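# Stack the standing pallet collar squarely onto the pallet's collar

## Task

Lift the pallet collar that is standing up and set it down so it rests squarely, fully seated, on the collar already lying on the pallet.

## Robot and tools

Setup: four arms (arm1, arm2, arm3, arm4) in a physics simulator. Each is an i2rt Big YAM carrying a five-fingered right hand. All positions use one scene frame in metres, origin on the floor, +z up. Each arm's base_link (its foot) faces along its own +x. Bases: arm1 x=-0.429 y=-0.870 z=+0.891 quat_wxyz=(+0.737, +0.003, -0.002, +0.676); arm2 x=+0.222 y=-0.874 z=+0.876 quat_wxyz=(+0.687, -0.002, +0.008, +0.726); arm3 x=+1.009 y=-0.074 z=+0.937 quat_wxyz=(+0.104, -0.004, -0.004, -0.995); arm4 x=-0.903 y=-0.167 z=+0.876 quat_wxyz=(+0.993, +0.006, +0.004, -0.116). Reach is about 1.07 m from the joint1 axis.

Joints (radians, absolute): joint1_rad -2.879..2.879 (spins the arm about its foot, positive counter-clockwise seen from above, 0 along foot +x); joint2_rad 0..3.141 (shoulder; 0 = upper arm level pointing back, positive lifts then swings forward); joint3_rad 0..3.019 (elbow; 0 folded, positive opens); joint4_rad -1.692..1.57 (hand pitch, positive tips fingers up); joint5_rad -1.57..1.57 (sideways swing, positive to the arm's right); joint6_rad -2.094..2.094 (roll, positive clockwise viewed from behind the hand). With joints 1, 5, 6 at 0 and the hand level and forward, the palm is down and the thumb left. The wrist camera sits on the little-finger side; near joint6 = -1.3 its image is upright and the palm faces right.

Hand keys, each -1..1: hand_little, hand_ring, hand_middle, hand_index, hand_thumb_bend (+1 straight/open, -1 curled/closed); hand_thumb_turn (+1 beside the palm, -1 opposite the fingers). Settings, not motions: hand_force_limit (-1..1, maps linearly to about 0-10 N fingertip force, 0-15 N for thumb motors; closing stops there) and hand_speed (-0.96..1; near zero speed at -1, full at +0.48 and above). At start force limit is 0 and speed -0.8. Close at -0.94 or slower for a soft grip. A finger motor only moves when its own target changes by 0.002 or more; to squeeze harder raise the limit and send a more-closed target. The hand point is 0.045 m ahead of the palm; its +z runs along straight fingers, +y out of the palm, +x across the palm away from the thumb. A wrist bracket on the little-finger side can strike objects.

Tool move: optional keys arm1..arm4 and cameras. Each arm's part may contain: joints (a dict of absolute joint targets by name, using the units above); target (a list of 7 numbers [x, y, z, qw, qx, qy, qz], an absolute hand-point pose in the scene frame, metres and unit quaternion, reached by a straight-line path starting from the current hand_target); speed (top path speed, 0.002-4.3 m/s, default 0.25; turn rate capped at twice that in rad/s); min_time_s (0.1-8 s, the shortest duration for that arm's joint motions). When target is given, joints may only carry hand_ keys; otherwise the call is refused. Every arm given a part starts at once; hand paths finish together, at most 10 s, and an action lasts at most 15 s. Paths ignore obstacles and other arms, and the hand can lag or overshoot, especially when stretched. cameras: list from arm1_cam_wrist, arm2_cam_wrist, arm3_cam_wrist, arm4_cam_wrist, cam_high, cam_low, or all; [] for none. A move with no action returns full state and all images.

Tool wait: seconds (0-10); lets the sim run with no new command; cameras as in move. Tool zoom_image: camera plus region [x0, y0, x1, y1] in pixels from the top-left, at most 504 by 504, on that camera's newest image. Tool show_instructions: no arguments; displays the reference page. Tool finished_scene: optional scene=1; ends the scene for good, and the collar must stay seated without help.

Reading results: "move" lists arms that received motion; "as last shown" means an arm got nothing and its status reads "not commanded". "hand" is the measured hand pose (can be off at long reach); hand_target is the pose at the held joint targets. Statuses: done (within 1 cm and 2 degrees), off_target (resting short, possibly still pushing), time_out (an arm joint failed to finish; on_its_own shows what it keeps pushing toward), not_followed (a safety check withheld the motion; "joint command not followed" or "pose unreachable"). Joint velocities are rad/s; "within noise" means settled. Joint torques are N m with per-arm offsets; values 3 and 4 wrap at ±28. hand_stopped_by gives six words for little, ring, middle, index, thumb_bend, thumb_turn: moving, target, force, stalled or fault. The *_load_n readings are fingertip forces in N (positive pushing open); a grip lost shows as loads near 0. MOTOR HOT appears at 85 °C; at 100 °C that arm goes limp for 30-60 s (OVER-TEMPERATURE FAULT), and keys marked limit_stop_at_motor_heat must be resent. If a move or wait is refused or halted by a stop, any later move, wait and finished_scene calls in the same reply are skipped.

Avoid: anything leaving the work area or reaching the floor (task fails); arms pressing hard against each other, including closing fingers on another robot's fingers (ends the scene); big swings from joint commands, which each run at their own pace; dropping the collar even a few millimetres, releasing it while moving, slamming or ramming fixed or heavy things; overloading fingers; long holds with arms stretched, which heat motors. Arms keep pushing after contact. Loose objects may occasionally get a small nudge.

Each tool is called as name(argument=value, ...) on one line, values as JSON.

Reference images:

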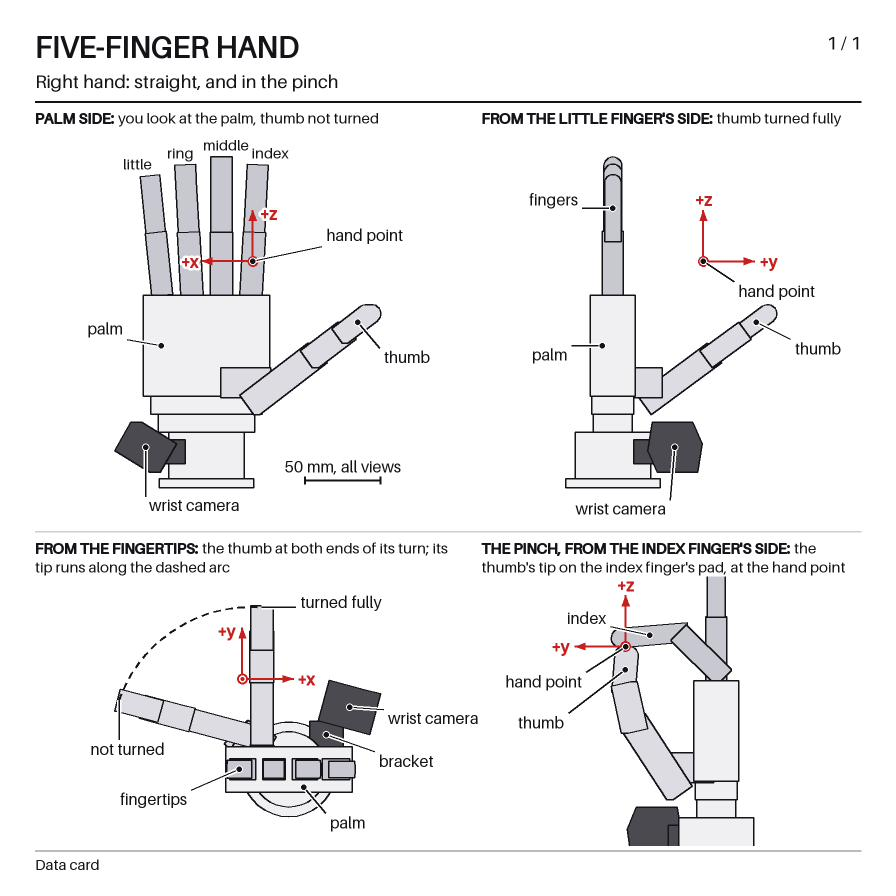

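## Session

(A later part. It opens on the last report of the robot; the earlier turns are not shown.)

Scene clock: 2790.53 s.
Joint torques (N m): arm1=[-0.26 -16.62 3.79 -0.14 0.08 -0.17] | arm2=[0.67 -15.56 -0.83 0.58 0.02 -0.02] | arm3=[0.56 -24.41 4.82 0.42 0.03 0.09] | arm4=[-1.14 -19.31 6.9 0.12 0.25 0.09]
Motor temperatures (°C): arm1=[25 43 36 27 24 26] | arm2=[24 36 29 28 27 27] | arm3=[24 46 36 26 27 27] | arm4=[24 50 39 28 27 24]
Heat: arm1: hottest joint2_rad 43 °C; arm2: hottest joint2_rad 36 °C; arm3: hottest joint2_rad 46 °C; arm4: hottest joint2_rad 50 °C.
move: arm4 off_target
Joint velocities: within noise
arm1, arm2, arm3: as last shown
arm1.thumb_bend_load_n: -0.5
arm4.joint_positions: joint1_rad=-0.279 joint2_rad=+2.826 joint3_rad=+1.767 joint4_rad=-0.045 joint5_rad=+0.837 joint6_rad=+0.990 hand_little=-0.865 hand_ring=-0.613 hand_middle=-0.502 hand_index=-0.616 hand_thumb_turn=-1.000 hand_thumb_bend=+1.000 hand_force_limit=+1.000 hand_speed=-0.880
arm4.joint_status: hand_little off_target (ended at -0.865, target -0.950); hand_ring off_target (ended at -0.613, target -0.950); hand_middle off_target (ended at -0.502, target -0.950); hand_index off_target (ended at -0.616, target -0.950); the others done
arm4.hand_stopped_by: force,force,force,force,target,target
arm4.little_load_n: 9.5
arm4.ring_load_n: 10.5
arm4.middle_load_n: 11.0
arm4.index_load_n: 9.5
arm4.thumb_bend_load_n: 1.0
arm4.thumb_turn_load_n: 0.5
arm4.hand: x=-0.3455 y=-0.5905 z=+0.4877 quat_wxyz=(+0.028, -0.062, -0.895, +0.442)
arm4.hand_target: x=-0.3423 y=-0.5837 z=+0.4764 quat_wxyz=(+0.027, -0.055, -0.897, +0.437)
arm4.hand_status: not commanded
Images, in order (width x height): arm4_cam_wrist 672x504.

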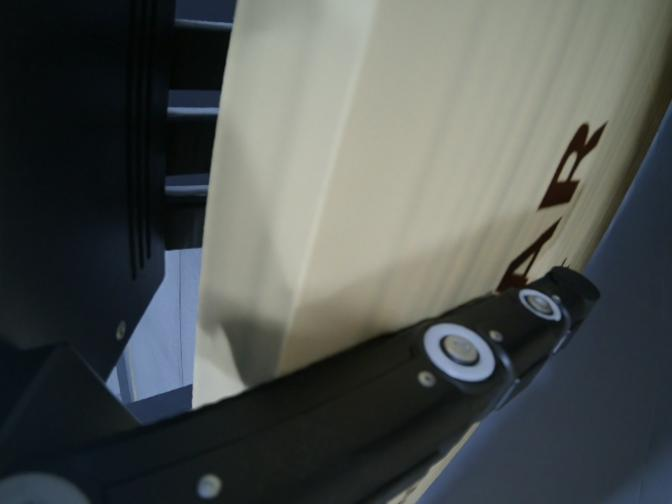

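move(arm3={"target": [0.475, -0.58, 0.74, 0.029, -0.059, 0.894, -0.436], "speed": 0.25, "joints": {"hand_index": 0.0, "hand_middle": 0.0, "hand_ring": 0.0, "hand_little": 0.0}}, cameras=["arm3_cam_wrist", "cam_high", "arm2_cam_wrist"])

Scene clock: 2838.70 s.
Joint torques (N m): arm1=[-0.5 -17.32 3.89 -0.2 0.1 -0.18] | arm2=[0.73 -15.68 -0.83 0.62 0.03 -0.04] | arm3=[0.85 -21.36 8.68 0.81 -0.54 -0.11] | arm4=[-0.44 -18.73 6.86 0.02 0.2 0.07]
Motor temperatures (°C): arm1=[25 43 35 26 24 26] | arm2=[24 35 28 28 27 27] | arm3=[24 47 36 26 27 27] | arm4=[24 50 39 28 27 24]
Heat: arm1: hottest joint2_rad 43 °C; arm2: hottest joint2_rad 35 °C; arm3: hottest joint2_rad 47 °C; arm4: hottest joint2_rad 50 °C.
move: arm3 off_target
Joint velocities: within noise
arm1, arm2, arm4: as last shown
arm1.thumb_bend_load_n: 0.0
arm2.ring_load_n: 11.0
arm3.joint_positions: joint1_rad=+0.387 joint2_rad=+2.528 joint3_rad=+1.808 joint4_rad=-0.326 joint5_rad=-0.775 joint6_rad=-0.877 hand_little=+0.000 hand_ring=+0.000 hand_middle=+0.000 hand_index=+0.000 hand_thumb_turn=-1.000 hand_thumb_bend=+1.000 hand_force_limit=+0.800 hand_speed=-0.500
arm3.joint_status: all done
arm3.hand_stopped_by: target,target,target,target,target,target
arm3.little_load_n: 0.0
arm3.ring_load_n: 0.0
arm3.middle_load_n: 0.0
arm3.index_load_n: 0.0
arm3.thumb_bend_load_n: 0.0
arm3.thumb_turn_load_n: 0.5
arm3.hand: x=+0.4774 y=-0.5766 z=+0.7551 quat_wxyz=(-0.024, +0.056, -0.896, +0.440)
arm3.hand_target: x=+0.4755 y=-0.5794 z=+0.7402 quat_wxyz=(-0.028, +0.059, -0.897, +0.438)
arm3.hand_status: off_target (0.016 m and 0.7 deg from the pose sent, 0.045 m and 166.6 deg at the start)
arm4.ring_load_n: 11.0
pictures: arm2_cam_wrist, arm3_cam_wrist, cam_high
Images, in order (width x height): arm2_cam_wrist 672x504, arm3_cam_wrist 672x504, cam_high 896x504.

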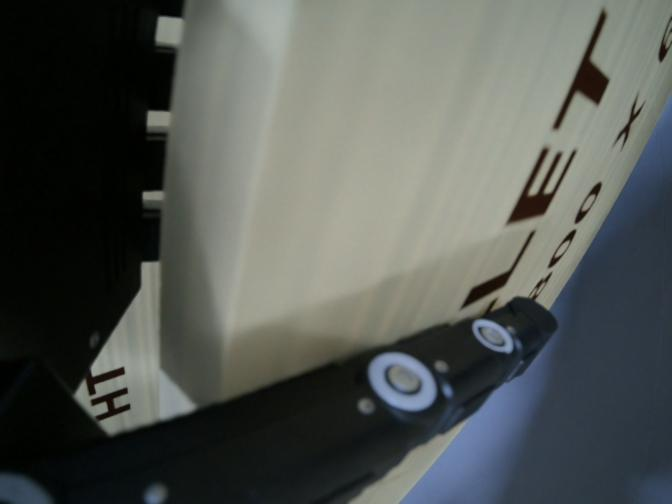

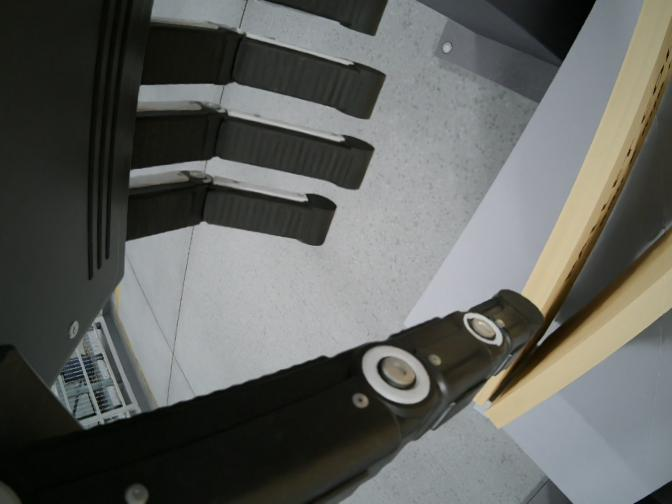

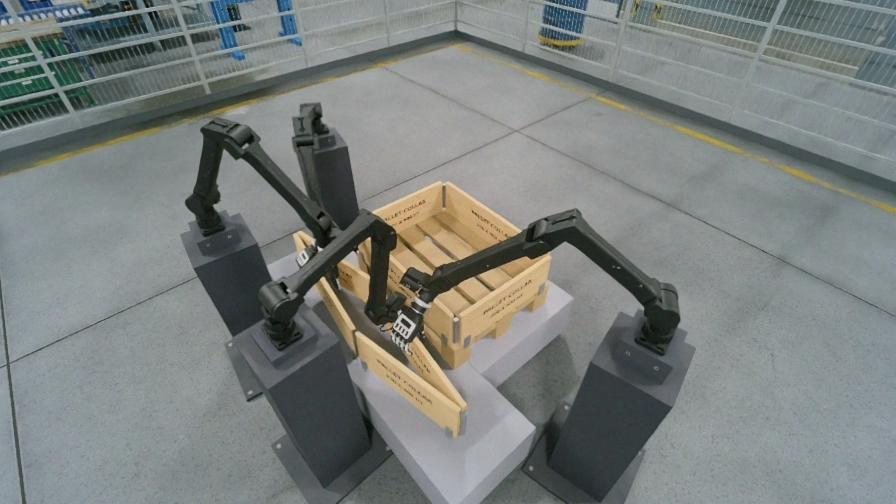

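move(arm3={"target": [0.475, -0.592, 0.60, 0.029, -0.059, 0.894, -0.436], "speed": 0.15}, cameras=["arm3_cam_wrist", "cam_high"])

zoom_image(camera="cam_high", region=[350, 240, 500, 420])

Scene clock: 2864.83 s.
Joint torques (N m): arm1=[-0.79 -17.26 3.81 -0.05 0.1 -0.18] | arm2=[0.67 -15.79 -0.83 0.65 0.03 -0.02] | arm3=[1.14 -22.77 7.98 1.39 -0.37 0.03] | arm4=[-0.38 -19.02 6.94 0.05 0.24 0.1]
Motor temperatures (°C): arm1=[25 43 35 26 24 26] | arm2=[24 35 28 28 27 27] | arm3=[24 47 39 26 27 27] | arm4=[24 50 39 28 27 24]
Heat: arm1: hottest joint2_rad 43 °C; arm2: hottest joint2_rad 35 °C; arm3: hottest joint2_rad 47 °C; arm4: hottest joint2_rad 50 °C.
move: arm3 off_target
Joint velocities: within noise
arm1, arm4: as last shown
arm2.joint_positions: joint1_rad=-0.040 joint2_rad=+2.772 joint3_rad=+1.053 joint4_rad=+1.007 joint5_rad=+0.120 joint6_rad=+0.075 hand_little=-0.849 hand_ring=-0.625 hand_middle=-0.514 hand_index=-0.658 hand_thumb_turn=-1.000 hand_thumb_bend=+1.001 hand_force_limit=+1.000 hand_speed=-0.880
arm2.joint_status: not commanded
arm2.hand_stopped_by: force,force,force,force,target,target
arm2.little_load_n: 0.0
arm2.ring_load_n: 10.5
arm2.middle_load_n: 12.5
arm2.index_load_n: 16.5
arm2.thumb_bend_load_n: 2.5
arm2.thumb_turn_load_n: 1.5
arm2.hand: x=+0.1997 y=-0.3693 z=+0.4745 quat_wxyz=(-0.411, +0.909, -0.053, +0.032)
arm2.hand_target: x=+0.1999 y=-0.3685 z=+0.4779 quat_wxyz=(-0.410, +0.910, -0.054, +0.032)
arm2.hand_status: not commanded
arm3.joint_positions: joint1_rad=+0.395 joint2_rad=+2.843 joint3_rad=+2.033 joint4_rad=-0.242 joint5_rad=-0.773 joint6_rad=-0.877 hand_little=+0.000 hand_ring=+0.000 hand_middle=+0.000 hand_index=+0.000 hand_thumb_turn=-1.000 hand_thumb_bend=+1.000 hand_force_limit=+0.800 hand_speed=-0.500
arm3.joint_status: not commanded
arm3.hand_stopped_by: target,target,target,target,target,target
arm3.little_load_n: 0.0
arm3.ring_load_n: 0.0
arm3.middle_load_n: 0.0
arm3.index_load_n: 0.0
arm3.thumb_bend_load_n: 0.0
arm3.thumb_turn_load_n: 0.0
arm3.hand: x=+0.4732 y=-0.5862 z=+0.6137 quat_wxyz=(-0.027, +0.058, -0.897, +0.438)
arm3.hand_target: x=+0.4754 y=-0.5916 z=+0.6006 quat_wxyz=(-0.029, +0.059, -0.897, +0.438)
arm3.hand_status: off_target (0.015 m and 0.2 deg from the pose sent, 0.156 m and 0.7 deg at the start)
Images, in order (width x height): arm3_cam_wrist 672x504, cam_high 896x504.

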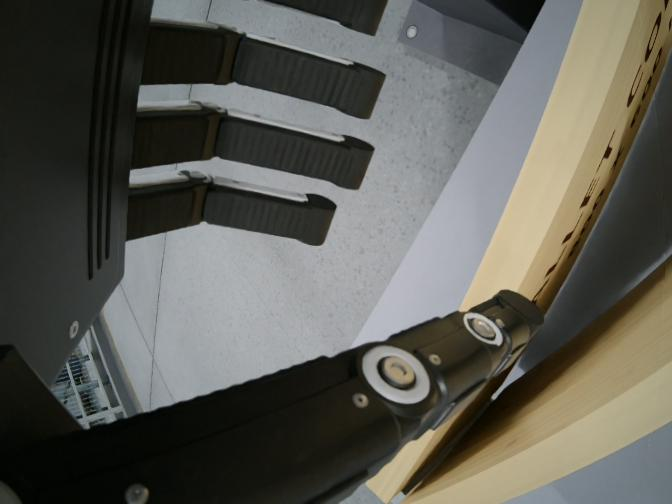

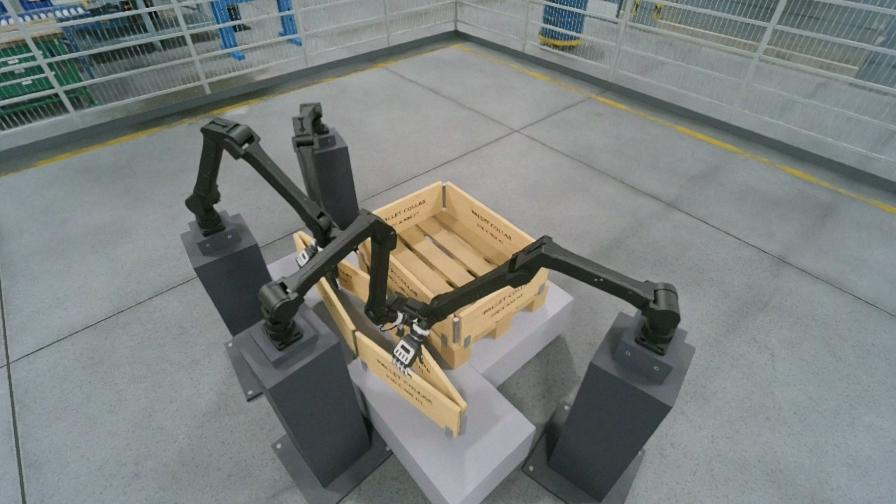

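Scaled by 2.800.

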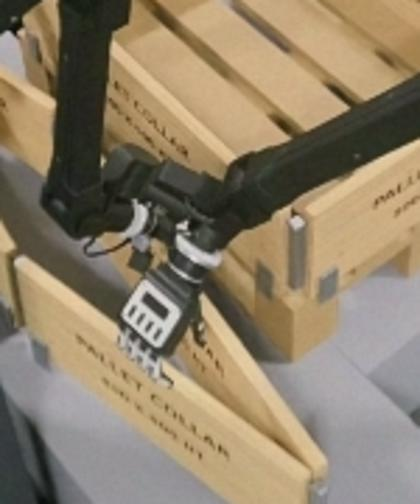

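move(arm3={"target": [0.492, -0.577, 0.525, 0.034, -0.070, 0.896, -0.437], "speed": 0.1}, cameras=["arm3_cam_wrist"])

Scene clock: 2887.00 s.
Joint torques (N m): arm1=[-0.85 -17.26 3.9 -0.18 0.12 -0.17] | arm2=[0.73 -15.74 -0.85 0.66 0.03 -0.02] | arm3=[0.85 -22.42 7.46 1.58 -0.55 -0.12] | arm4=[-0.09 -19.08 6.84 0.13 0.22 0.1]
Motor temperatures (°C): arm1=[25 43 35 26 24 26] | arm2=[24 34 28 28 27 27] | arm3=[24 48 41 26 27 27] | arm4=[24 50 39 28 27 24]
Heat: arm1: hottest joint2_rad 43 °C; arm2: hottest joint2_rad 34 °C; arm3: hottest joint2_rad 48 °C; arm4: hottest joint2_rad 50 °C.
move: arm3 off_target
Joint velocities: within noise
arm1, arm2, arm4: as last shown
arm2.middle_load_n: 13.0
arm2.thumb_bend_load_n: 3.0
arm3.joint_positions: joint1_rad=+0.395 joint2_rad=+2.991 joint3_rad=+2.113 joint4_rad=-0.204 joint5_rad=-0.783 joint6_rad=-0.896 hand_little=+0.000 hand_ring=+0.000 hand_middle=+0.000 hand_index=+0.000 hand_thumb_turn=-1.000 hand_thumb_bend=+1.000 hand_force_limit=+0.800 hand_speed=-0.500
arm3.joint_status: not commanded
arm3.hand_stopped_by: target,target,target,target,target,target
arm3.little_load_n: 0.0
arm3.ring_load_n: 0.0
arm3.middle_load_n: 0.0
arm3.index_load_n: 0.0
arm3.thumb_bend_load_n: 0.0
arm3.thumb_turn_load_n: 0.0
arm3.hand: x=+0.4922 y=-0.5742 z=+0.5384 quat_wxyz=(-0.038, +0.062, -0.898, +0.434)
arm3.hand_target: x=+0.4925 y=-0.5766 z=+0.5256 quat_wxyz=(-0.034, +0.070, -0.896, +0.437)
arm3.hand_status: off_target (0.014 m and 1.0 deg from the pose sent, 0.091 m and 1.6 deg at the start)
arm4.ring_load_n: 10.5
arm4.thumb_turn_load_n: 0.0
Images, in order (width x height): arm3_cam_wrist 672x504.

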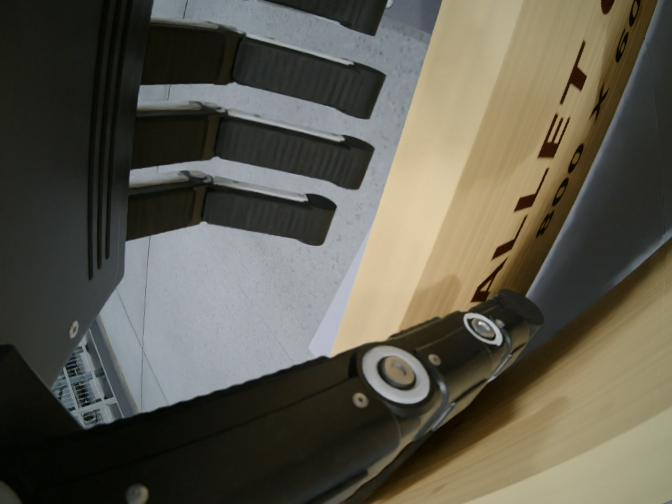

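move(arm3={"target": [0.492, -0.577, 0.483, 0.034, -0.070, 0.896, -0.437], "speed": 0.06}, cameras=["arm3_cam_wrist"])

Scene clock: 2894.37 s.
Joint torques (N m): arm1=[-1.03 -16.79 3.75 -0.09 0.1 -0.15] | arm2=[0.67 -15.56 -0.8 0.62 0.03 -0.03] | arm3=[0.79 -22.18 7.61 0.96 -0.55 -0.13] | arm4=[-0.26 -19.19 6.89 0.06 0.24 0.12]
Motor temperatures (°C): arm1=[25 43 35 26 24 26] | arm2=[24 34 28 28 27 27] | arm3=[24 48 41 26 28 27] | arm4=[24 50 39 28 27 24]
Heat: arm1: hottest joint2_rad 43 °C; arm2: hottest joint2_rad 34 °C; arm3: hottest joint2_rad 48 °C; arm4: hottest joint2_rad 50 °C.
move: arm3 off_target
Joint velocities: within noise
arm1, arm2, arm4: as last shown
arm2.ring_load_n: 11.0
arm2.middle_load_n: 12.5
arm2.thumb_bend_load_n: 2.5
arm3.joint_positions: joint1_rad=+0.395 joint2_rad=+3.110 joint3_rad=+2.250 joint4_rad=-0.204 joint5_rad=-0.783 joint6_rad=-0.897 hand_little=+0.000 hand_ring=+0.000 hand_middle=+0.000 hand_index=+0.000 hand_thumb_turn=-1.000 hand_thumb_bend=+1.000 hand_force_limit=+0.800 hand_speed=-0.500
arm3.joint_status: not commanded
arm3.hand_stopped_by: target,target,target,target,target,target
arm3.little_load_n: 0.0
arm3.ring_load_n: 0.0
arm3.middle_load_n: 0.0
arm3.index_load_n: 0.0
arm3.thumb_bend_load_n: 0.0
arm3.thumb_turn_load_n: 0.0
arm3.hand: x=+0.4873 y=-0.5777 z=+0.4983 quat_wxyz=(-0.030, +0.066, -0.896, +0.439)
arm3.hand_target: x=+0.4925 y=-0.5765 z=+0.4836 quat_wxyz=(-0.033, +0.070, -0.896, +0.437)
arm3.hand_status: off_target (0.016 m and 0.6 deg from the pose sent, 0.055 m and 1.0 deg at the start)
arm4.middle_load_n: 10.5
Images, in order (width x height): arm3_cam_wrist 672x504.

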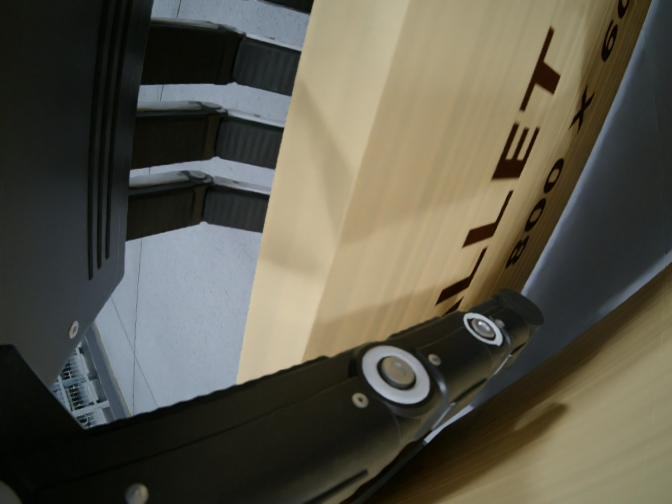

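move(arm3={"target": [0.512, -0.572, 0.462, 0.034, -0.070, 0.896, -0.437], "speed": 0.05}, cameras=["arm3_cam_wrist"])

Scene clock: 2906.43 s.
Joint torques (N m): arm1=[-0.85 -16.85 3.96 -0.08 0.12 -0.18] | arm2=[0.67 -15.74 -0.81 0.65 0.03 -0.04] | arm3=[1.14 -21.95 4.3 1.96 -0.32 0.01] | arm4=[-0.5 -19.25 6.82 0.2 0.24 0.1]
Motor temperatures (°C): arm1=[25 43 35 26 24 26] | arm2=[24 34 28 28 27 27] | arm3=[24 49 40 26 28 27] | arm4=[24 50 39 28 27 24]
Heat: arm1: hottest joint2_rad 43 °C; arm2: hottest joint2_rad 34 °C; arm3: hottest joint2_rad 49 °C; arm4: hottest joint2_rad 50 °C.
move: arm3 off_target
Joint velocities: within noise
arm1, arm2, arm4: as last shown
arm2.ring_load_n: 10.5
arm3.joint_positions: joint1_rad=+0.400 joint2_rad=+3.115 joint3_rad=+2.232 joint4_rad=-0.146 joint5_rad=-0.779 joint6_rad=-0.897 hand_little=+0.000 hand_ring=+0.000 hand_middle=+0.000 hand_index=+0.000 hand_thumb_turn=-1.000 hand_thumb_bend=+1.000 hand_force_limit=+0.800 hand_speed=-0.500
arm3.joint_status: not commanded
arm3.hand_stopped_by: target,target,target,target,target,target
arm3.little_load_n: 0.0
arm3.ring_load_n: 0.0
arm3.middle_load_n: 0.0
arm3.index_load_n: 0.0
arm3.thumb_bend_load_n: 0.0
arm3.thumb_turn_load_n: 0.0
arm3.hand: x=+0.4890 y=-0.5809 z=+0.4927 quat_wxyz=(-0.018, +0.074, -0.892, +0.445)
arm3.hand_target: x=+0.5132 y=-0.5706 z=+0.4641 quat_wxyz=(-0.032, +0.070, -0.896, +0.436)
arm3.hand_status: off_target (0.039 m and 2.2 deg from the pose sent, 0.044 m and 0.6 deg at the start; a joint's target at an end of its range on 20 of 40 steps)
arm4.ring_load_n: 11.0
arm4.middle_load_n: 11.0
arm4.thumb_turn_load_n: 0.5
Images, in order (width x height): arm3_cam_wrist 672x504.

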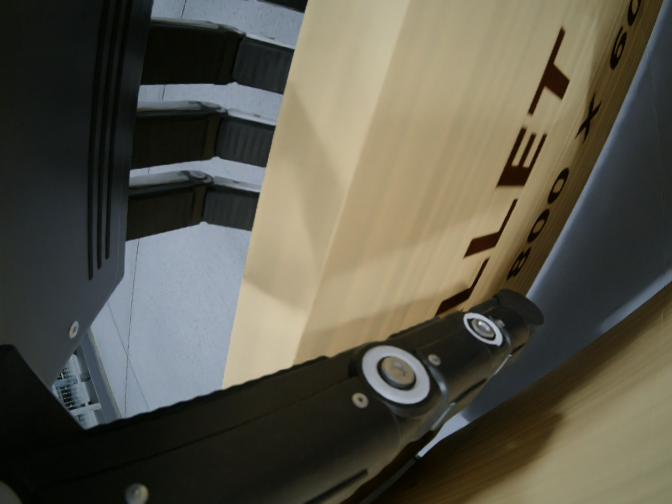

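move(arm3={"target": [0.489, -0.580, 0.478, 0.034, -0.070, 0.896, -0.437], "speed": 0.05})

move(arm3={"joints": {"hand_index": -1, "hand_middle": -1, "hand_ring": -1, "hand_little": -1, "hand_speed": -0.85, "hand_force_limit": 0.6}})

move(arm3={"joints": {"hand_index": -0.95, "hand_middle": -0.95, "hand_ring": -0.95, "hand_little": -0.95, "hand_speed": -0.88, "hand_force_limit": 1.0}}, cameras=["arm3_cam_wrist", "cam_high"])

Scene clock: 2935.03 s.
Joint torques (N m): arm1=[-0.85 -16.97 3.9 -0.13 0.08 -0.15] | arm2=[0.67 -15.79 -0.84 0.62 0.03 -0.03] | arm3=[0.73 -22.18 7.62 0.9 -0.33 0] | arm4=[-0.38 -19.19 6.83 0.17 0.23 0.08]
Motor temperatures (°C): arm1=[25 43 35 26 24 26] | arm2=[24 34 28 28 27 27] | arm3=[24 48 39 26 27 27] | arm4=[24 50 39 28 27 24]
Heat: arm1: hottest joint2_rad 43 °C; arm2: hottest joint2_rad 34 °C; arm3: hottest joint2_rad 48 °C; arm4: hottest joint2_rad 50 °C.
move: arm3 off_target
Joint velocities: within noise
arm1, arm2, arm4: as last shown
arm1.index_load_n: 0.5
arm2.middle_load_n: 13.0
arm3.joint_positions: joint1_rad=+0.400 joint2_rad=+3.116 joint3_rad=+2.250 joint4_rad=-0.167 joint5_rad=-0.768 joint6_rad=-0.897 hand_little=+0.000 hand_ring=+0.000 hand_middle=+0.000 hand_index=+0.000 hand_thumb_turn=-1.000 hand_thumb_bend=+1.000 hand_force_limit=+0.800 hand_speed=-0.500
arm3.joint_status: not commanded
arm3.hand_stopped_by: target,target,target,target,target,target
arm3.little_load_n: 0.0
arm3.ring_load_n: 0.0
arm3.middle_load_n: 0.0
arm3.index_load_n: 0.0
arm3.thumb_bend_load_n: 0.0
arm3.thumb_turn_load_n: 0.0
arm3.hand: x=+0.4841 y=-0.5821 z=+0.4951 quat_wxyz=(-0.016, +0.072, -0.895, +0.441)
arm3.hand_target: x=+0.4902 y=-0.5791 z=+0.4793 quat_wxyz=(-0.022, +0.068, -0.897, +0.436)
arm3.hand_status: off_target (0.018 m and 2.2 deg from the pose sent, 0.015 m and 2.2 deg at the start; a joint's target at an end of its range on 31 of 36 steps)
arm4.thumb_bend_load_n: 0.5
arm4.thumb_turn_load_n: 0.0
pictures: none

Scene clock: 2937.90 s.
Joint torques (N m): arm1=[-1.14 -17.03 3.85 -0.06 0.11 -0.21] | arm2=[0.62 -15.74 -0.81 0.61 0.02 -0.03] | arm3=[-0.44 -22.24 7.36 0.81 -0.18 0.1] | arm4=[-0.44 -19.08 6.84 0.16 0.24 0.15]
Motor temperatures (°C): arm1=[25 43 35 26 24 26] | arm2=[24 34 28 28 27 27] | arm3=[24 49 39 26 27 27] | arm4=[24 50 39 28 27 24]
Heat: arm1: hottest joint2_rad 43 °C; arm2: hottest joint2_rad 34 °C; arm3: hottest joint2_rad 49 °C; arm4: hottest joint2_rad 50 °C.
move: arm3 off_target
Joint velocities: within noise
arm1.joint_positions: joint1_rad=-0.872 joint2_rad=+2.123 joint3_rad=+1.194 joint4_rad=-0.642 joint5_rad=+0.002 joint6_rad=-0.859 hand_little=+1.000 hand_ring=+1.000 hand_middle=+1.000 hand_index=+1.000 hand_thumb_turn=-1.000 hand_thumb_bend=+0.400 hand_force_limit=+0.800 hand_speed=-0.500
arm1.joint_status: not commanded
arm1.hand_stopped_by: target,target,target,target,target,target
arm1.little_load_n: 0.0
arm1.ring_load_n: 0.0
arm1.middle_load_n: 0.0
arm1.index_load_n: 0.0
arm1.thumb_bend_load_n: 0.0
arm1.thumb_turn_load_n: 0.0
arm1.hand: x=-0.0505 y=-0.6346 z=+0.7350 quat_wxyz=(-0.002, +0.999, -0.049, +0.000)
arm1.hand_target: x=-0.0500 y=-0.6399 z=+0.7398 quat_wxyz=(+0.000, +0.999, -0.050, +0.000)
arm1.hand_status: not commanded
arm2, arm4: as last shown
arm2.ring_load_n: 11.0
arm2.middle_load_n: 12.5
arm2.thumb_turn_load_n: 1.0
arm3.joint_positions: joint1_rad=+0.416 joint2_rad=+3.116 joint3_rad=+2.254 joint4_rad=-0.167 joint5_rad=-0.772 joint6_rad=-0.905 hand_little=-1.000 hand_ring=-0.636 hand_middle=-0.538 hand_index=-0.719 hand_thumb_turn=-1.000 hand_thumb_bend=+1.000 hand_force_limit=+0.600 hand_speed=-0.850
arm3.joint_status: hand_ring off_target (ended at -0.636, target -1.000); hand_middle off_target (ended at -0.538, target -1.000); hand_index off_target (ended at -0.719, target -1.000); the others done
arm3.hand_stopped_by: target,force,force,force,target,target
arm3.little_load_n: 0.0
arm3.ring_load_n: 6.0
arm3.middle_load_n: 6.0
arm3.index_load_n: 9.0
arm3.thumb_bend_load_n: 0.5
arm3.thumb_turn_load_n: -0.5
arm3.hand: x=+0.4906 y=-0.5918 z=+0.4964 quat_wxyz=(-0.017, +0.084, -0.893, +0.443)
arm3.hand_target: x=+0.4901 y=-0.5791 z=+0.4794 quat_wxyz=(-0.022, +0.068, -0.897, +0.436)
arm3.hand_status: not commanded
arm4.joint_positions: joint1_rad=-0.279 joint2_rad=+2.826 joint3_rad=+1.767 joint4_rad=-0.045 joint5_rad=+0.837 joint6_rad=+0.989 hand_little=-0.865 hand_ring=-0.613 hand_middle=-0.502 hand_index=-0.616 hand_thumb_turn=-1.000 hand_thumb_bend=+1.000 hand_force_limit=+1.000 hand_speed=-0.880
arm4.thumb_bend_load_n: 1.0
arm4.hand: x=-0.3455 y=-0.5905 z=+0.4876 quat_wxyz=(+0.028, -0.062, -0.895, +0.442)
arm4.hand_target: x=-0.3424 y=-0.5837 z=+0.4764 quat_wxyz=(+0.027, -0.055, -0.897, +0.437)
pictures: none

Scene clock: 2938.53 s.
Joint torques (N m): arm1=[-0.79 -16.5 3.79 -0.14 0.06 -0.17] | arm2=[0.67 -15.91 -0.84 0.64 0.02 -0.01] | arm3=[-0.44 -22.3 7.34 0.81 -0.18 0.09] | arm4=[-0.26 -19.37 6.9 0.01 0.2 0.11]
Motor temperatures (°C): arm1=[25 43 35 26 24 26] | arm2=[24 34 28 28 27 27] | arm3=[24 49 39 26 27 27] | arm4=[24 50 39 28 27 24]
Heat: arm1: hottest joint2_rad 43 °C; arm2: hottest joint2_rad 34 °C; arm3: hottest joint2_rad 49 °C; arm4: hottest joint2_rad 50 °C.
move: arm3 off_target
Joint velocities: within noise
arm1, arm2: as last shown
arm2.ring_load_n: 10.5
arm2.thumb_turn_load_n: 1.5
arm3.joint_positions: joint1_rad=+0.416 joint2_rad=+3.116 joint3_rad=+2.254 joint4_rad=-0.167 joint5_rad=-0.772 joint6_rad=-0.905 hand_little=-0.950 hand_ring=-0.666 hand_middle=-0.557 hand_index=-0.728 hand_thumb_turn=-1.000 hand_thumb_bend=+1.000 hand_force_limit=+1.000 hand_speed=-0.880
arm3.joint_status: hand_ring off_target (ended at -0.666, target -0.950); hand_middle off_target (ended at -0.557, target -0.950); hand_index off_target (ended at -0.728, target -0.950); the others done
arm3.hand_stopped_by: target,force,force,force,target,target
arm3.little_load_n: 0.0
arm3.ring_load_n: 12.0
arm3.middle_load_n: 10.0
arm3.index_load_n: 10.0
arm3.thumb_bend_load_n: 1.0
arm3.thumb_turn_load_n: -0.5
arm3.hand: x=+0.4908 y=-0.5917 z=+0.4961 quat_wxyz=(-0.017, +0.084, -0.893, +0.443)
arm3.hand_target: x=+0.4902 y=-0.5790 z=+0.4793 quat_wxyz=(-0.022, +0.068, -0.897, +0.436)
arm3.hand_status: not commanded
arm4.joint_positions: joint1_rad=-0.279 joint2_rad=+2.826 joint3_rad=+1.767 joint4_rad=-0.045 joint5_rad=+0.837 joint6_rad=+0.989 hand_little=-0.865 hand_ring=-0.613 hand_middle=-0.502 hand_index=-0.616 hand_thumb_turn=-1.000 hand_thumb_bend=+1.000 hand_force_limit=+1.000 hand_speed=-0.880
arm4.joint_status: not commanded
arm4.hand_stopped_by: force,force,force,force,target,target
arm4.little_load_n: 9.5
arm4.ring_load_n: 11.0
arm4.middle_load_n: 11.0
arm4.index_load_n: 9.0
arm4.thumb_bend_load_n: 0.5
arm4.thumb_turn_load_n: 0.5
arm4.hand: x=-0.3455 y=-0.5905 z=+0.4876 quat_wxyz=(+0.028, -0.062, -0.895, +0.442)
arm4.hand_target: x=-0.3424 y=-0.5837 z=+0.4764 quat_wxyz=(+0.027, -0.055, -0.897, +0.437)
arm4.hand_status: not commanded
Images, in order (width x height): arm3_cam_wrist 672x504, cam_high 896x504.

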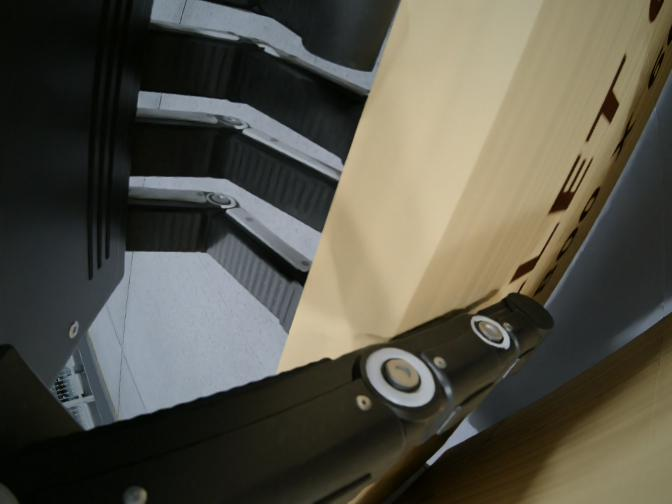

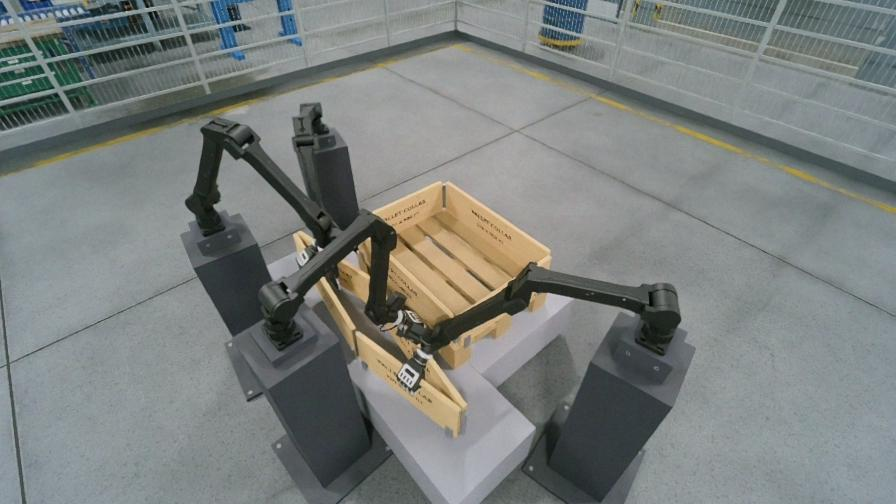

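move(arm1={"target": [0.03, -0.50, 0.74, 0.437, -0.896, 0.0705, -0.0344], "speed": 0.25, "joints": {"hand_index": 0.0, "hand_middle": 0.0, "hand_ring": 0.0, "hand_little": 0.0, "hand_thumb_bend": 1.0}}, cameras=["arm1_cam_wrist", "cam_high"])

Scene clock: 2970.50 s.
Joint torques (N m): arm1=[-0.73 -15.5 4.21 1.91 -0.57 -0.03] | arm2=[0.67 -15.68 -0.8 0.65 0.03 -0.02] | arm3=[-0.44 -22.3 7.36 0.83 -0.18 0.09] | arm4=[-0.44 -18.84 6.89 0.01 0.24 0.09]
Motor temperatures (°C): arm1=[25 43 35 26 24 26] | arm2=[24 34 28 28 27 27] | arm3=[24 48 40 26 27 27] | arm4=[24 49 39 28 27 24]
Heat: arm1: hottest joint2_rad 43 °C; arm2: hottest joint2_rad 34 °C; arm3: hottest joint2_rad 48 °C; arm4: hottest joint2_rad 49 °C.
move: arm1 off_target
Joint velocities: within noise
arm1.joint_positions: joint1_rad=-0.988 joint2_rad=+2.162 joint3_rad=+1.151 joint4_rad=+0.100 joint5_rad=-0.671 joint6_rad=-0.706 hand_little=+0.000 hand_ring=+0.000 hand_middle=+1.000 hand_index=+0.000 hand_thumb_turn=-1.000 hand_thumb_bend=+1.000 hand_force_limit=+0.800 hand_speed=-0.500
arm1.joint_status: hand_middle off_target (ended at +1.000, target +0.000); the others done
arm1.hand_stopped_by: target,target,fault,target,target,target
arm1.little_load_n: 0.0
arm1.ring_load_n: 0.0
arm1.middle_load_n: 0.0
arm1.index_load_n: 0.0
arm1.thumb_bend_load_n: 0.0
arm1.thumb_turn_load_n: 0.0
arm1.hand: x=+0.0333 y=-0.4949 z=+0.7489 quat_wxyz=(-0.437, +0.896, -0.059, +0.041)
arm1.hand_target: x=+0.0298 y=-0.4999 z=+0.7401 quat_wxyz=(-0.437, +0.896, -0.070, +0.034)
arm1.hand_status: off_target (0.011 m and 1.5 deg from the pose sent, 0.157 m and 51.9 deg at the start)
arm2, arm3, arm4: as last shown
arm2.ring_load_n: 11.0
arm2.thumb_turn_load_n: 1.0
arm3.ring_load_n: 11.5
arm3.thumb_turn_load_n: -1.0
arm4.ring_load_n: 10.5
arm4.index_load_n: 9.5
arm4.thumb_bend_load_n: 1.0
arm4.thumb_turn_load_n: 0.0
Images, in order (width x height): arm1_cam_wrist 672x504, cam_high 896x504.

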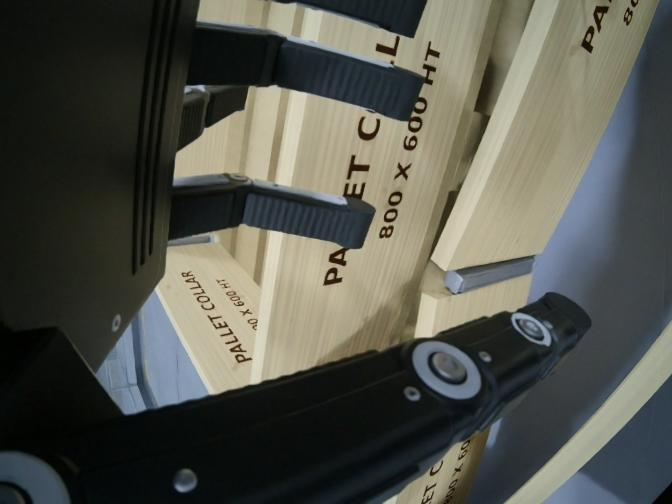

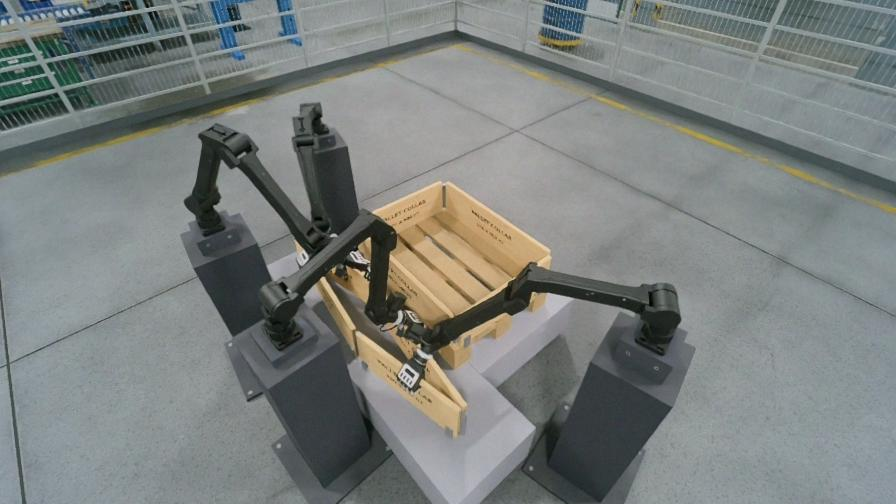

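move(cameras=["all"])

Scene clock: 3021.87 s.
Joint torques (N m): arm1=[-0.26 -15.44 4.14 1.78 -0.58 0.01] | arm2=[0.73 -15.62 -0.85 0.61 0.01 -0.03] | arm3=[-0.38 -22.24 7.36 0.83 -0.18 0.1] | arm4=[-0.38 -19.31 6.76 0.06 0.23 0.1]
Motor temperatures (°C): arm1=[25 39 34 27 24 26] | arm2=[24 34 28 28 27 27] | arm3=[24 48 41 26 27 27] | arm4=[24 49 39 28 27 24]
Heat: arm1: hottest joint2_rad 39 °C; arm2: hottest joint2_rad 34 °C; arm3: hottest joint2_rad 48 °C; arm4: hottest joint2_rad 49 °C.
Joint velocities: within noise
arm1.joint_positions: joint1_rad=-0.988 joint2_rad=+2.162 joint3_rad=+1.151 joint4_rad=+0.101 joint5_rad=-0.671 joint6_rad=-0.705 hand_little=+0.000 hand_ring=+0.000 hand_middle=+1.000 hand_index=+0.000 hand_thumb_turn=-1.000 hand_thumb_bend=+1.000 hand_force_limit=+0.800 hand_speed=-0.500
arm1.joint_status: hand_middle off_target (ended at +1.000, target +0.000); the others done
arm1.hand_stopped_by: target,target,fault,target,target,target
arm1.little_load_n: 0.0
arm1.ring_load_n: 0.0
arm1.middle_load_n: 0.0
arm1.index_load_n: 0.0
arm1.thumb_bend_load_n: 0.0
arm1.thumb_turn_load_n: 0.0
arm1.hand: x=+0.0333 y=-0.4949 z=+0.7490 quat_wxyz=(-0.438, +0.896, -0.059, +0.041) (m; scene frame)
arm1.hand_target: x=+0.0299 y=-0.4999 z=+0.7402 quat_wxyz=(-0.437, +0.896, -0.070, +0.034) (m; scene frame)
arm1.hand_status: off_target (0.011 m and 1.5 deg from the pose sent, 0.157 m and 51.9 deg at the start)
arm2.joint_positions: joint1_rad=-0.040 joint2_rad=+2.772 joint3_rad=+1.053 joint4_rad=+1.007 joint5_rad=+0.120 joint6_rad=+0.075 hand_little=-0.849 hand_ring=-0.625 hand_middle=-0.514 hand_index=-0.658 hand_thumb_turn=-1.000 hand_thumb_bend=+1.001 hand_force_limit=+1.000 hand_speed=-0.880
arm2.joint_status: not commanded
arm2.hand_stopped_by: force,force,force,force,target,target
arm2.little_load_n: 0.0
arm2.ring_load_n: 11.0
arm2.middle_load_n: 13.0
arm2.index_load_n: 16.5
arm2.thumb_bend_load_n: 2.5
arm2.thumb_turn_load_n: 1.0
arm2.hand: x=+0.1997 y=-0.3693 z=+0.4745 quat_wxyz=(-0.411, +0.909, -0.053, +0.032) (m; scene frame)
arm2.hand_target: x=+0.1999 y=-0.3685 z=+0.4779 quat_wxyz=(-0.410, +0.910, -0.054, +0.032) (m; scene frame)
arm2.hand_status: not commanded
arm3.joint_positions: joint1_rad=+0.416 joint2_rad=+3.116 joint3_rad=+2.254 joint4_rad=-0.167 joint5_rad=-0.772 joint6_rad=-0.905 hand_little=-0.950 hand_ring=-0.666 hand_middle=-0.557 hand_index=-0.728 hand_thumb_turn=-1.000 hand_thumb_bend=+1.000 hand_force_limit=+1.000 hand_speed=-0.880
arm3.joint_status: not commanded
arm3.hand_stopped_by: target,force,force,force,target,target
arm3.little_load_n: 0.0
arm3.ring_load_n: 11.5
arm3.middle_load_n: 10.0
arm3.index_load_n: 10.0
arm3.thumb_bend_load_n: 1.0
arm3.thumb_turn_load_n: -1.0
arm3.hand: x=+0.4908 y=-0.5917 z=+0.4961 quat_wxyz=(-0.017, +0.084, -0.893, +0.443) (m; scene frame)
arm3.hand_target: x=+0.4902 y=-0.5790 z=+0.4793 quat_wxyz=(-0.022, +0.068, -0.897, +0.436) (m; scene frame)
arm3.hand_status: not commanded
arm4.joint_positions: joint1_rad=-0.279 joint2_rad=+2.826 joint3_rad=+1.767 joint4_rad=-0.045 joint5_rad=+0.837 joint6_rad=+0.989 hand_little=-0.865 hand_ring=-0.613 hand_middle=-0.502 hand_index=-0.616 hand_thumb_turn=-1.000 hand_thumb_bend=+1.000 hand_force_limit=+1.000 hand_speed=-0.880
arm4.joint_status: not commanded
arm4.hand_stopped_by: force,force,force,force,target,target
arm4.little_load_n: 9.5
arm4.ring_load_n: 11.0
arm4.middle_load_n: 11.0
arm4.index_load_n: 9.5
arm4.thumb_bend_load_n: 1.0
arm4.thumb_turn_load_n: 0.0
arm4.hand: x=-0.3455 y=-0.5905 z=+0.4876 quat_wxyz=(+0.028, -0.062, -0.895, +0.442) (m; scene frame)
arm4.hand_target: x=-0.3424 y=-0.5837 z=+0.4764 quat_wxyz=(+0.027, -0.055, -0.897, +0.437) (m; scene frame)
arm4.hand_status: not commanded
pictures: arm1_cam_wrist, arm2_cam_wrist, arm3_cam_wrist, arm4_cam_wrist, cam_high, cam_low
Images, in order (width x height): arm1_cam_wrist 672x504, arm2_cam_wrist 672x504, arm3_cam_wrist 672x504, arm4_cam_wrist 672x504, cam_high 896x504, cam_low 896x504.

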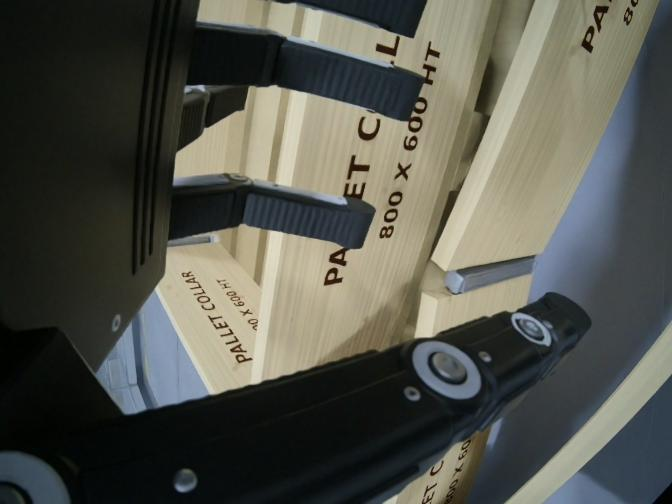

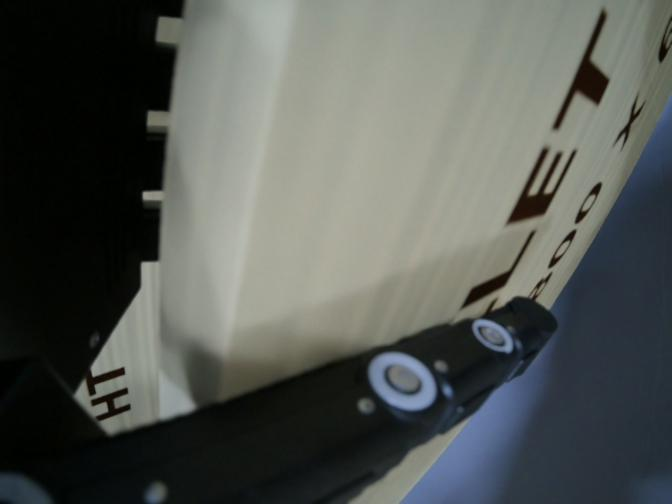

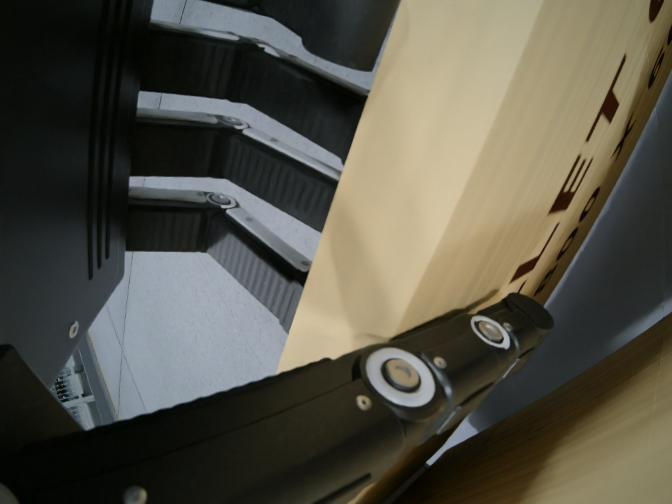

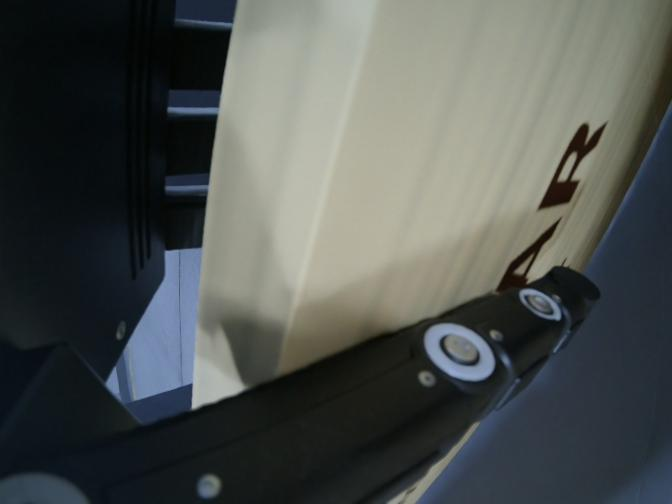

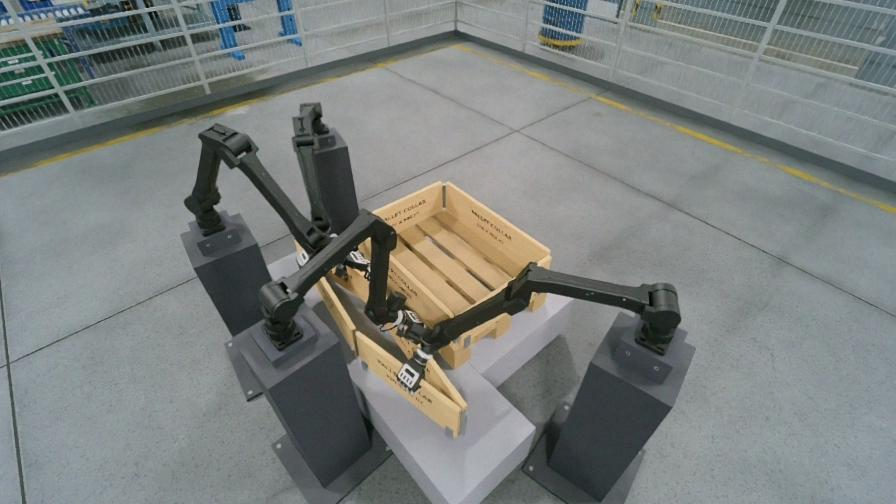

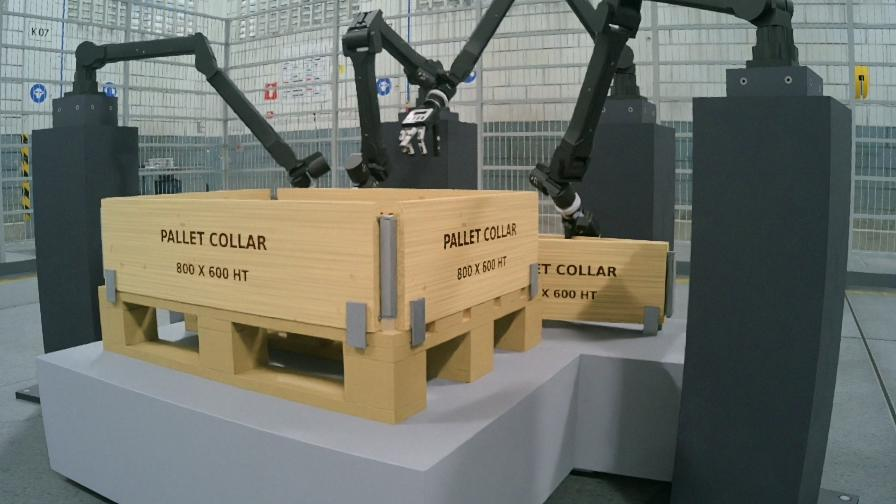

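move(arm1={"target": [-0.118, -0.557, 0.66, 0.4373, -0.8965, 0.0626, -0.0305], "speed": 0.15}, cameras=["arm1_cam_wrist", "cam_high"])

Scene clock: 3164.00 s.
Joint torques (N m): arm1=[0.44 -12.16 0.68 1.91 -0.29 0.01] | arm2=[0.79 -15.68 -0.81 0.61 0.03 -0.03] | arm3=[-0.38 -22.3 7.35 0.81 -0.18 0.09] | arm4=[-0.26 -19.02 6.79 0.13 0.23 0.1]
Motor temperatures (°C): arm1=[25 38 34 27 25 26] | arm2=[24 34 27 28 27 27] | arm3=[24 48 41 26 27 27] | arm4=[24 49 39 28 27 24]
Heat: arm1: hottest joint2_rad 38 °C; arm2: hottest joint2_rad 34 °C; arm3: hottest joint2_rad 48 °C; arm4: hottest joint2_rad 49 °C.
move: arm1 done
Joint velocities: within noise
arm1.joint_positions: joint1_rad=-0.956 joint2_rad=+2.261 joint3_rad=+0.745 joint4_rad=+0.618 joint5_rad=-0.661 joint6_rad=-0.676 hand_little=+0.000 hand_ring=+0.000 hand_middle=+1.000 hand_index=+0.000 hand_thumb_turn=-1.000 hand_thumb_bend=+1.000 hand_force_limit=+0.800 hand_speed=-0.500
arm1.joint_status: not commanded
arm1.hand_stopped_by: target,target,fault,target,target,target
arm1.little_load_n: 0.0
arm1.ring_load_n: 0.0
arm1.middle_load_n: 0.0
arm1.index_load_n: 0.0
arm1.thumb_bend_load_n: 0.0
arm1.thumb_turn_load_n: 0.0
arm1.hand: x=-0.1116 y=-0.5573 z=+0.6643 quat_wxyz=(-0.439, +0.896, -0.057, +0.035)
arm1.hand_target: x=-0.1180 y=-0.5571 z=+0.6601 quat_wxyz=(-0.437, +0.897, -0.062, +0.030)
arm1.hand_status: done (0.008 m and 0.8 deg from the pose sent, 0.186 m and 1.2 deg at the start)
arm2, arm3, arm4: as last shown
arm2.ring_load_n: 10.5
arm2.thumb_turn_load_n: 1.5
arm4.thumb_bend_load_n: 0.5
Images, in order (width x height): arm1_cam_wrist 672x504, cam_high 896x504.

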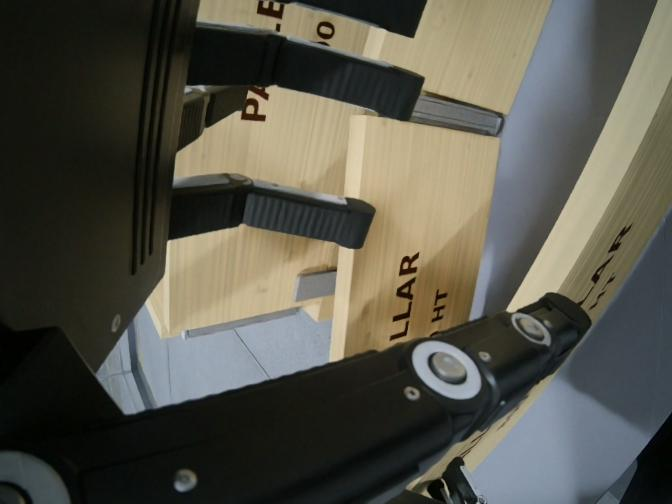

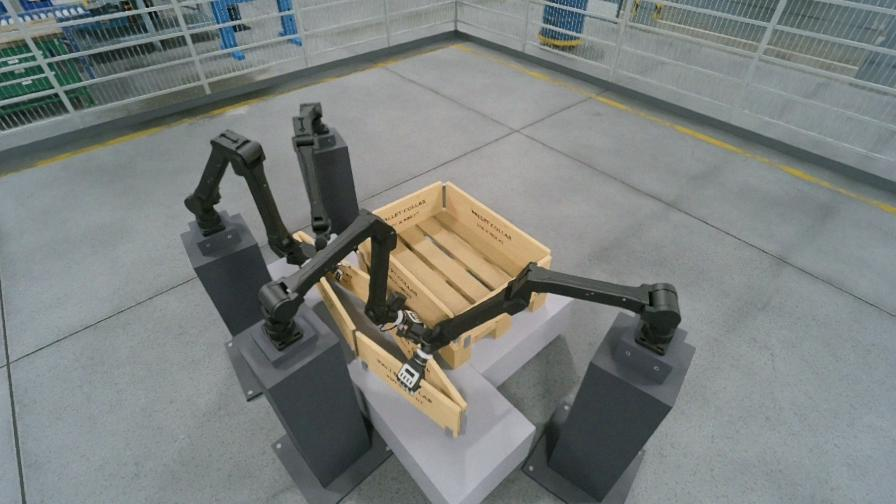

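move(arm1={"target": [-0.124, -0.557, 0.58, 0.4373, -0.8965, 0.0626, -0.0305], "speed": 0.1}, cameras=["arm1_cam_wrist"])

zoom_image(camera="arm1_cam_wrist", region=[168, 0, 672, 504])

Scene clock: 3189.43 s.
Joint torques (N m): arm1=[0.62 -12.22 0.32 1.87 -0.28 0] | arm2=[0.62 -15.74 -0.85 0.64 0.03 -0.02] | arm3=[-0.44 -22.3 7.34 0.8 -0.18 0.1] | arm4=[-0.44 -19.25 6.78 0.12 0.2 0.11]
Motor temperatures (°C): arm1=[25 38 33 27 24 26] | arm2=[24 34 27 28 27 27] | arm3=[24 48 42 26 27 27] | arm4=[24 49 39 28 27 24]
Heat: arm1: hottest joint2_rad 38 °C; arm2: hottest joint2_rad 34 °C; arm3: hottest joint2_rad 48 °C; arm4: hottest joint2_rad 49 °C.
move: arm1 done
Joint velocities: within noise
arm1.joint_positions: joint1_rad=-0.949 joint2_rad=+2.516 joint3_rad=+0.836 joint4_rad=+0.774 joint5_rad=-0.656 joint6_rad=-0.669 hand_little=+0.000 hand_ring=+0.000 hand_middle=+1.000 hand_index=+0.000 hand_thumb_turn=-1.000 hand_thumb_bend=+1.000 hand_force_limit=+0.800 hand_speed=-0.500
arm1.joint_status: not commanded
arm1.hand_stopped_by: target,target,fault,target,target,target
arm1.little_load_n: 0.0
arm1.ring_load_n: 0.0
arm1.middle_load_n: 0.0
arm1.index_load_n: 0.0
arm1.thumb_bend_load_n: 0.0
arm1.thumb_turn_load_n: 0.0
arm1.hand: x=-0.1228 y=-0.5605 z=+0.5832 quat_wxyz=(-0.436, +0.898, -0.060, +0.031)
arm1.hand_target: x=-0.1239 y=-0.5570 z=+0.5801 quat_wxyz=(-0.437, +0.897, -0.062, +0.031)
arm1.hand_status: done (0.005 m and 0.4 deg from the pose sent, 0.085 m and 0.8 deg at the start)
arm2, arm3, arm4: as last shown
arm2.ring_load_n: 11.0
arm3.thumb_turn_load_n: -0.5
Images, in order (width x height): arm1_cam_wrist 672x504.

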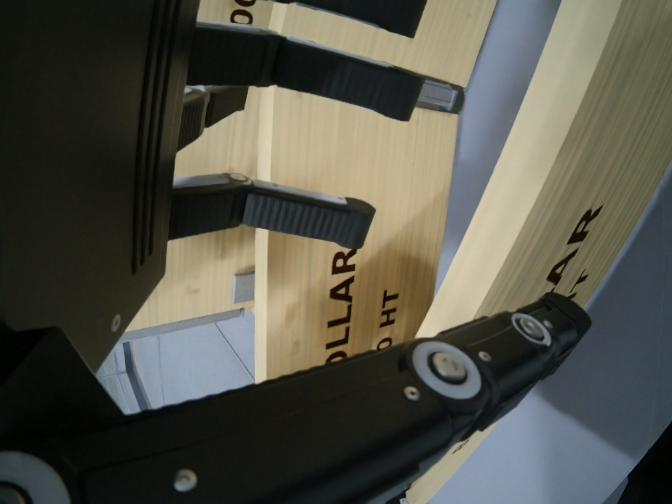

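Scaled by 1.000.

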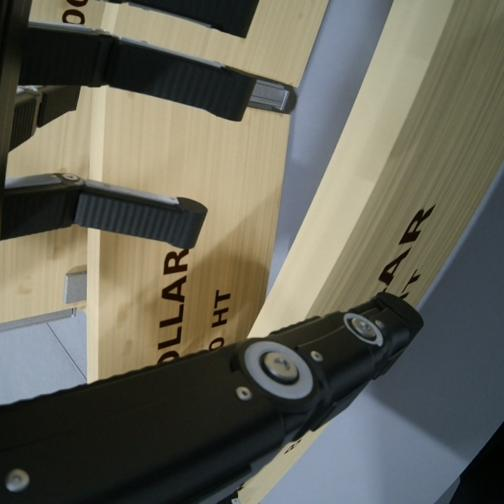

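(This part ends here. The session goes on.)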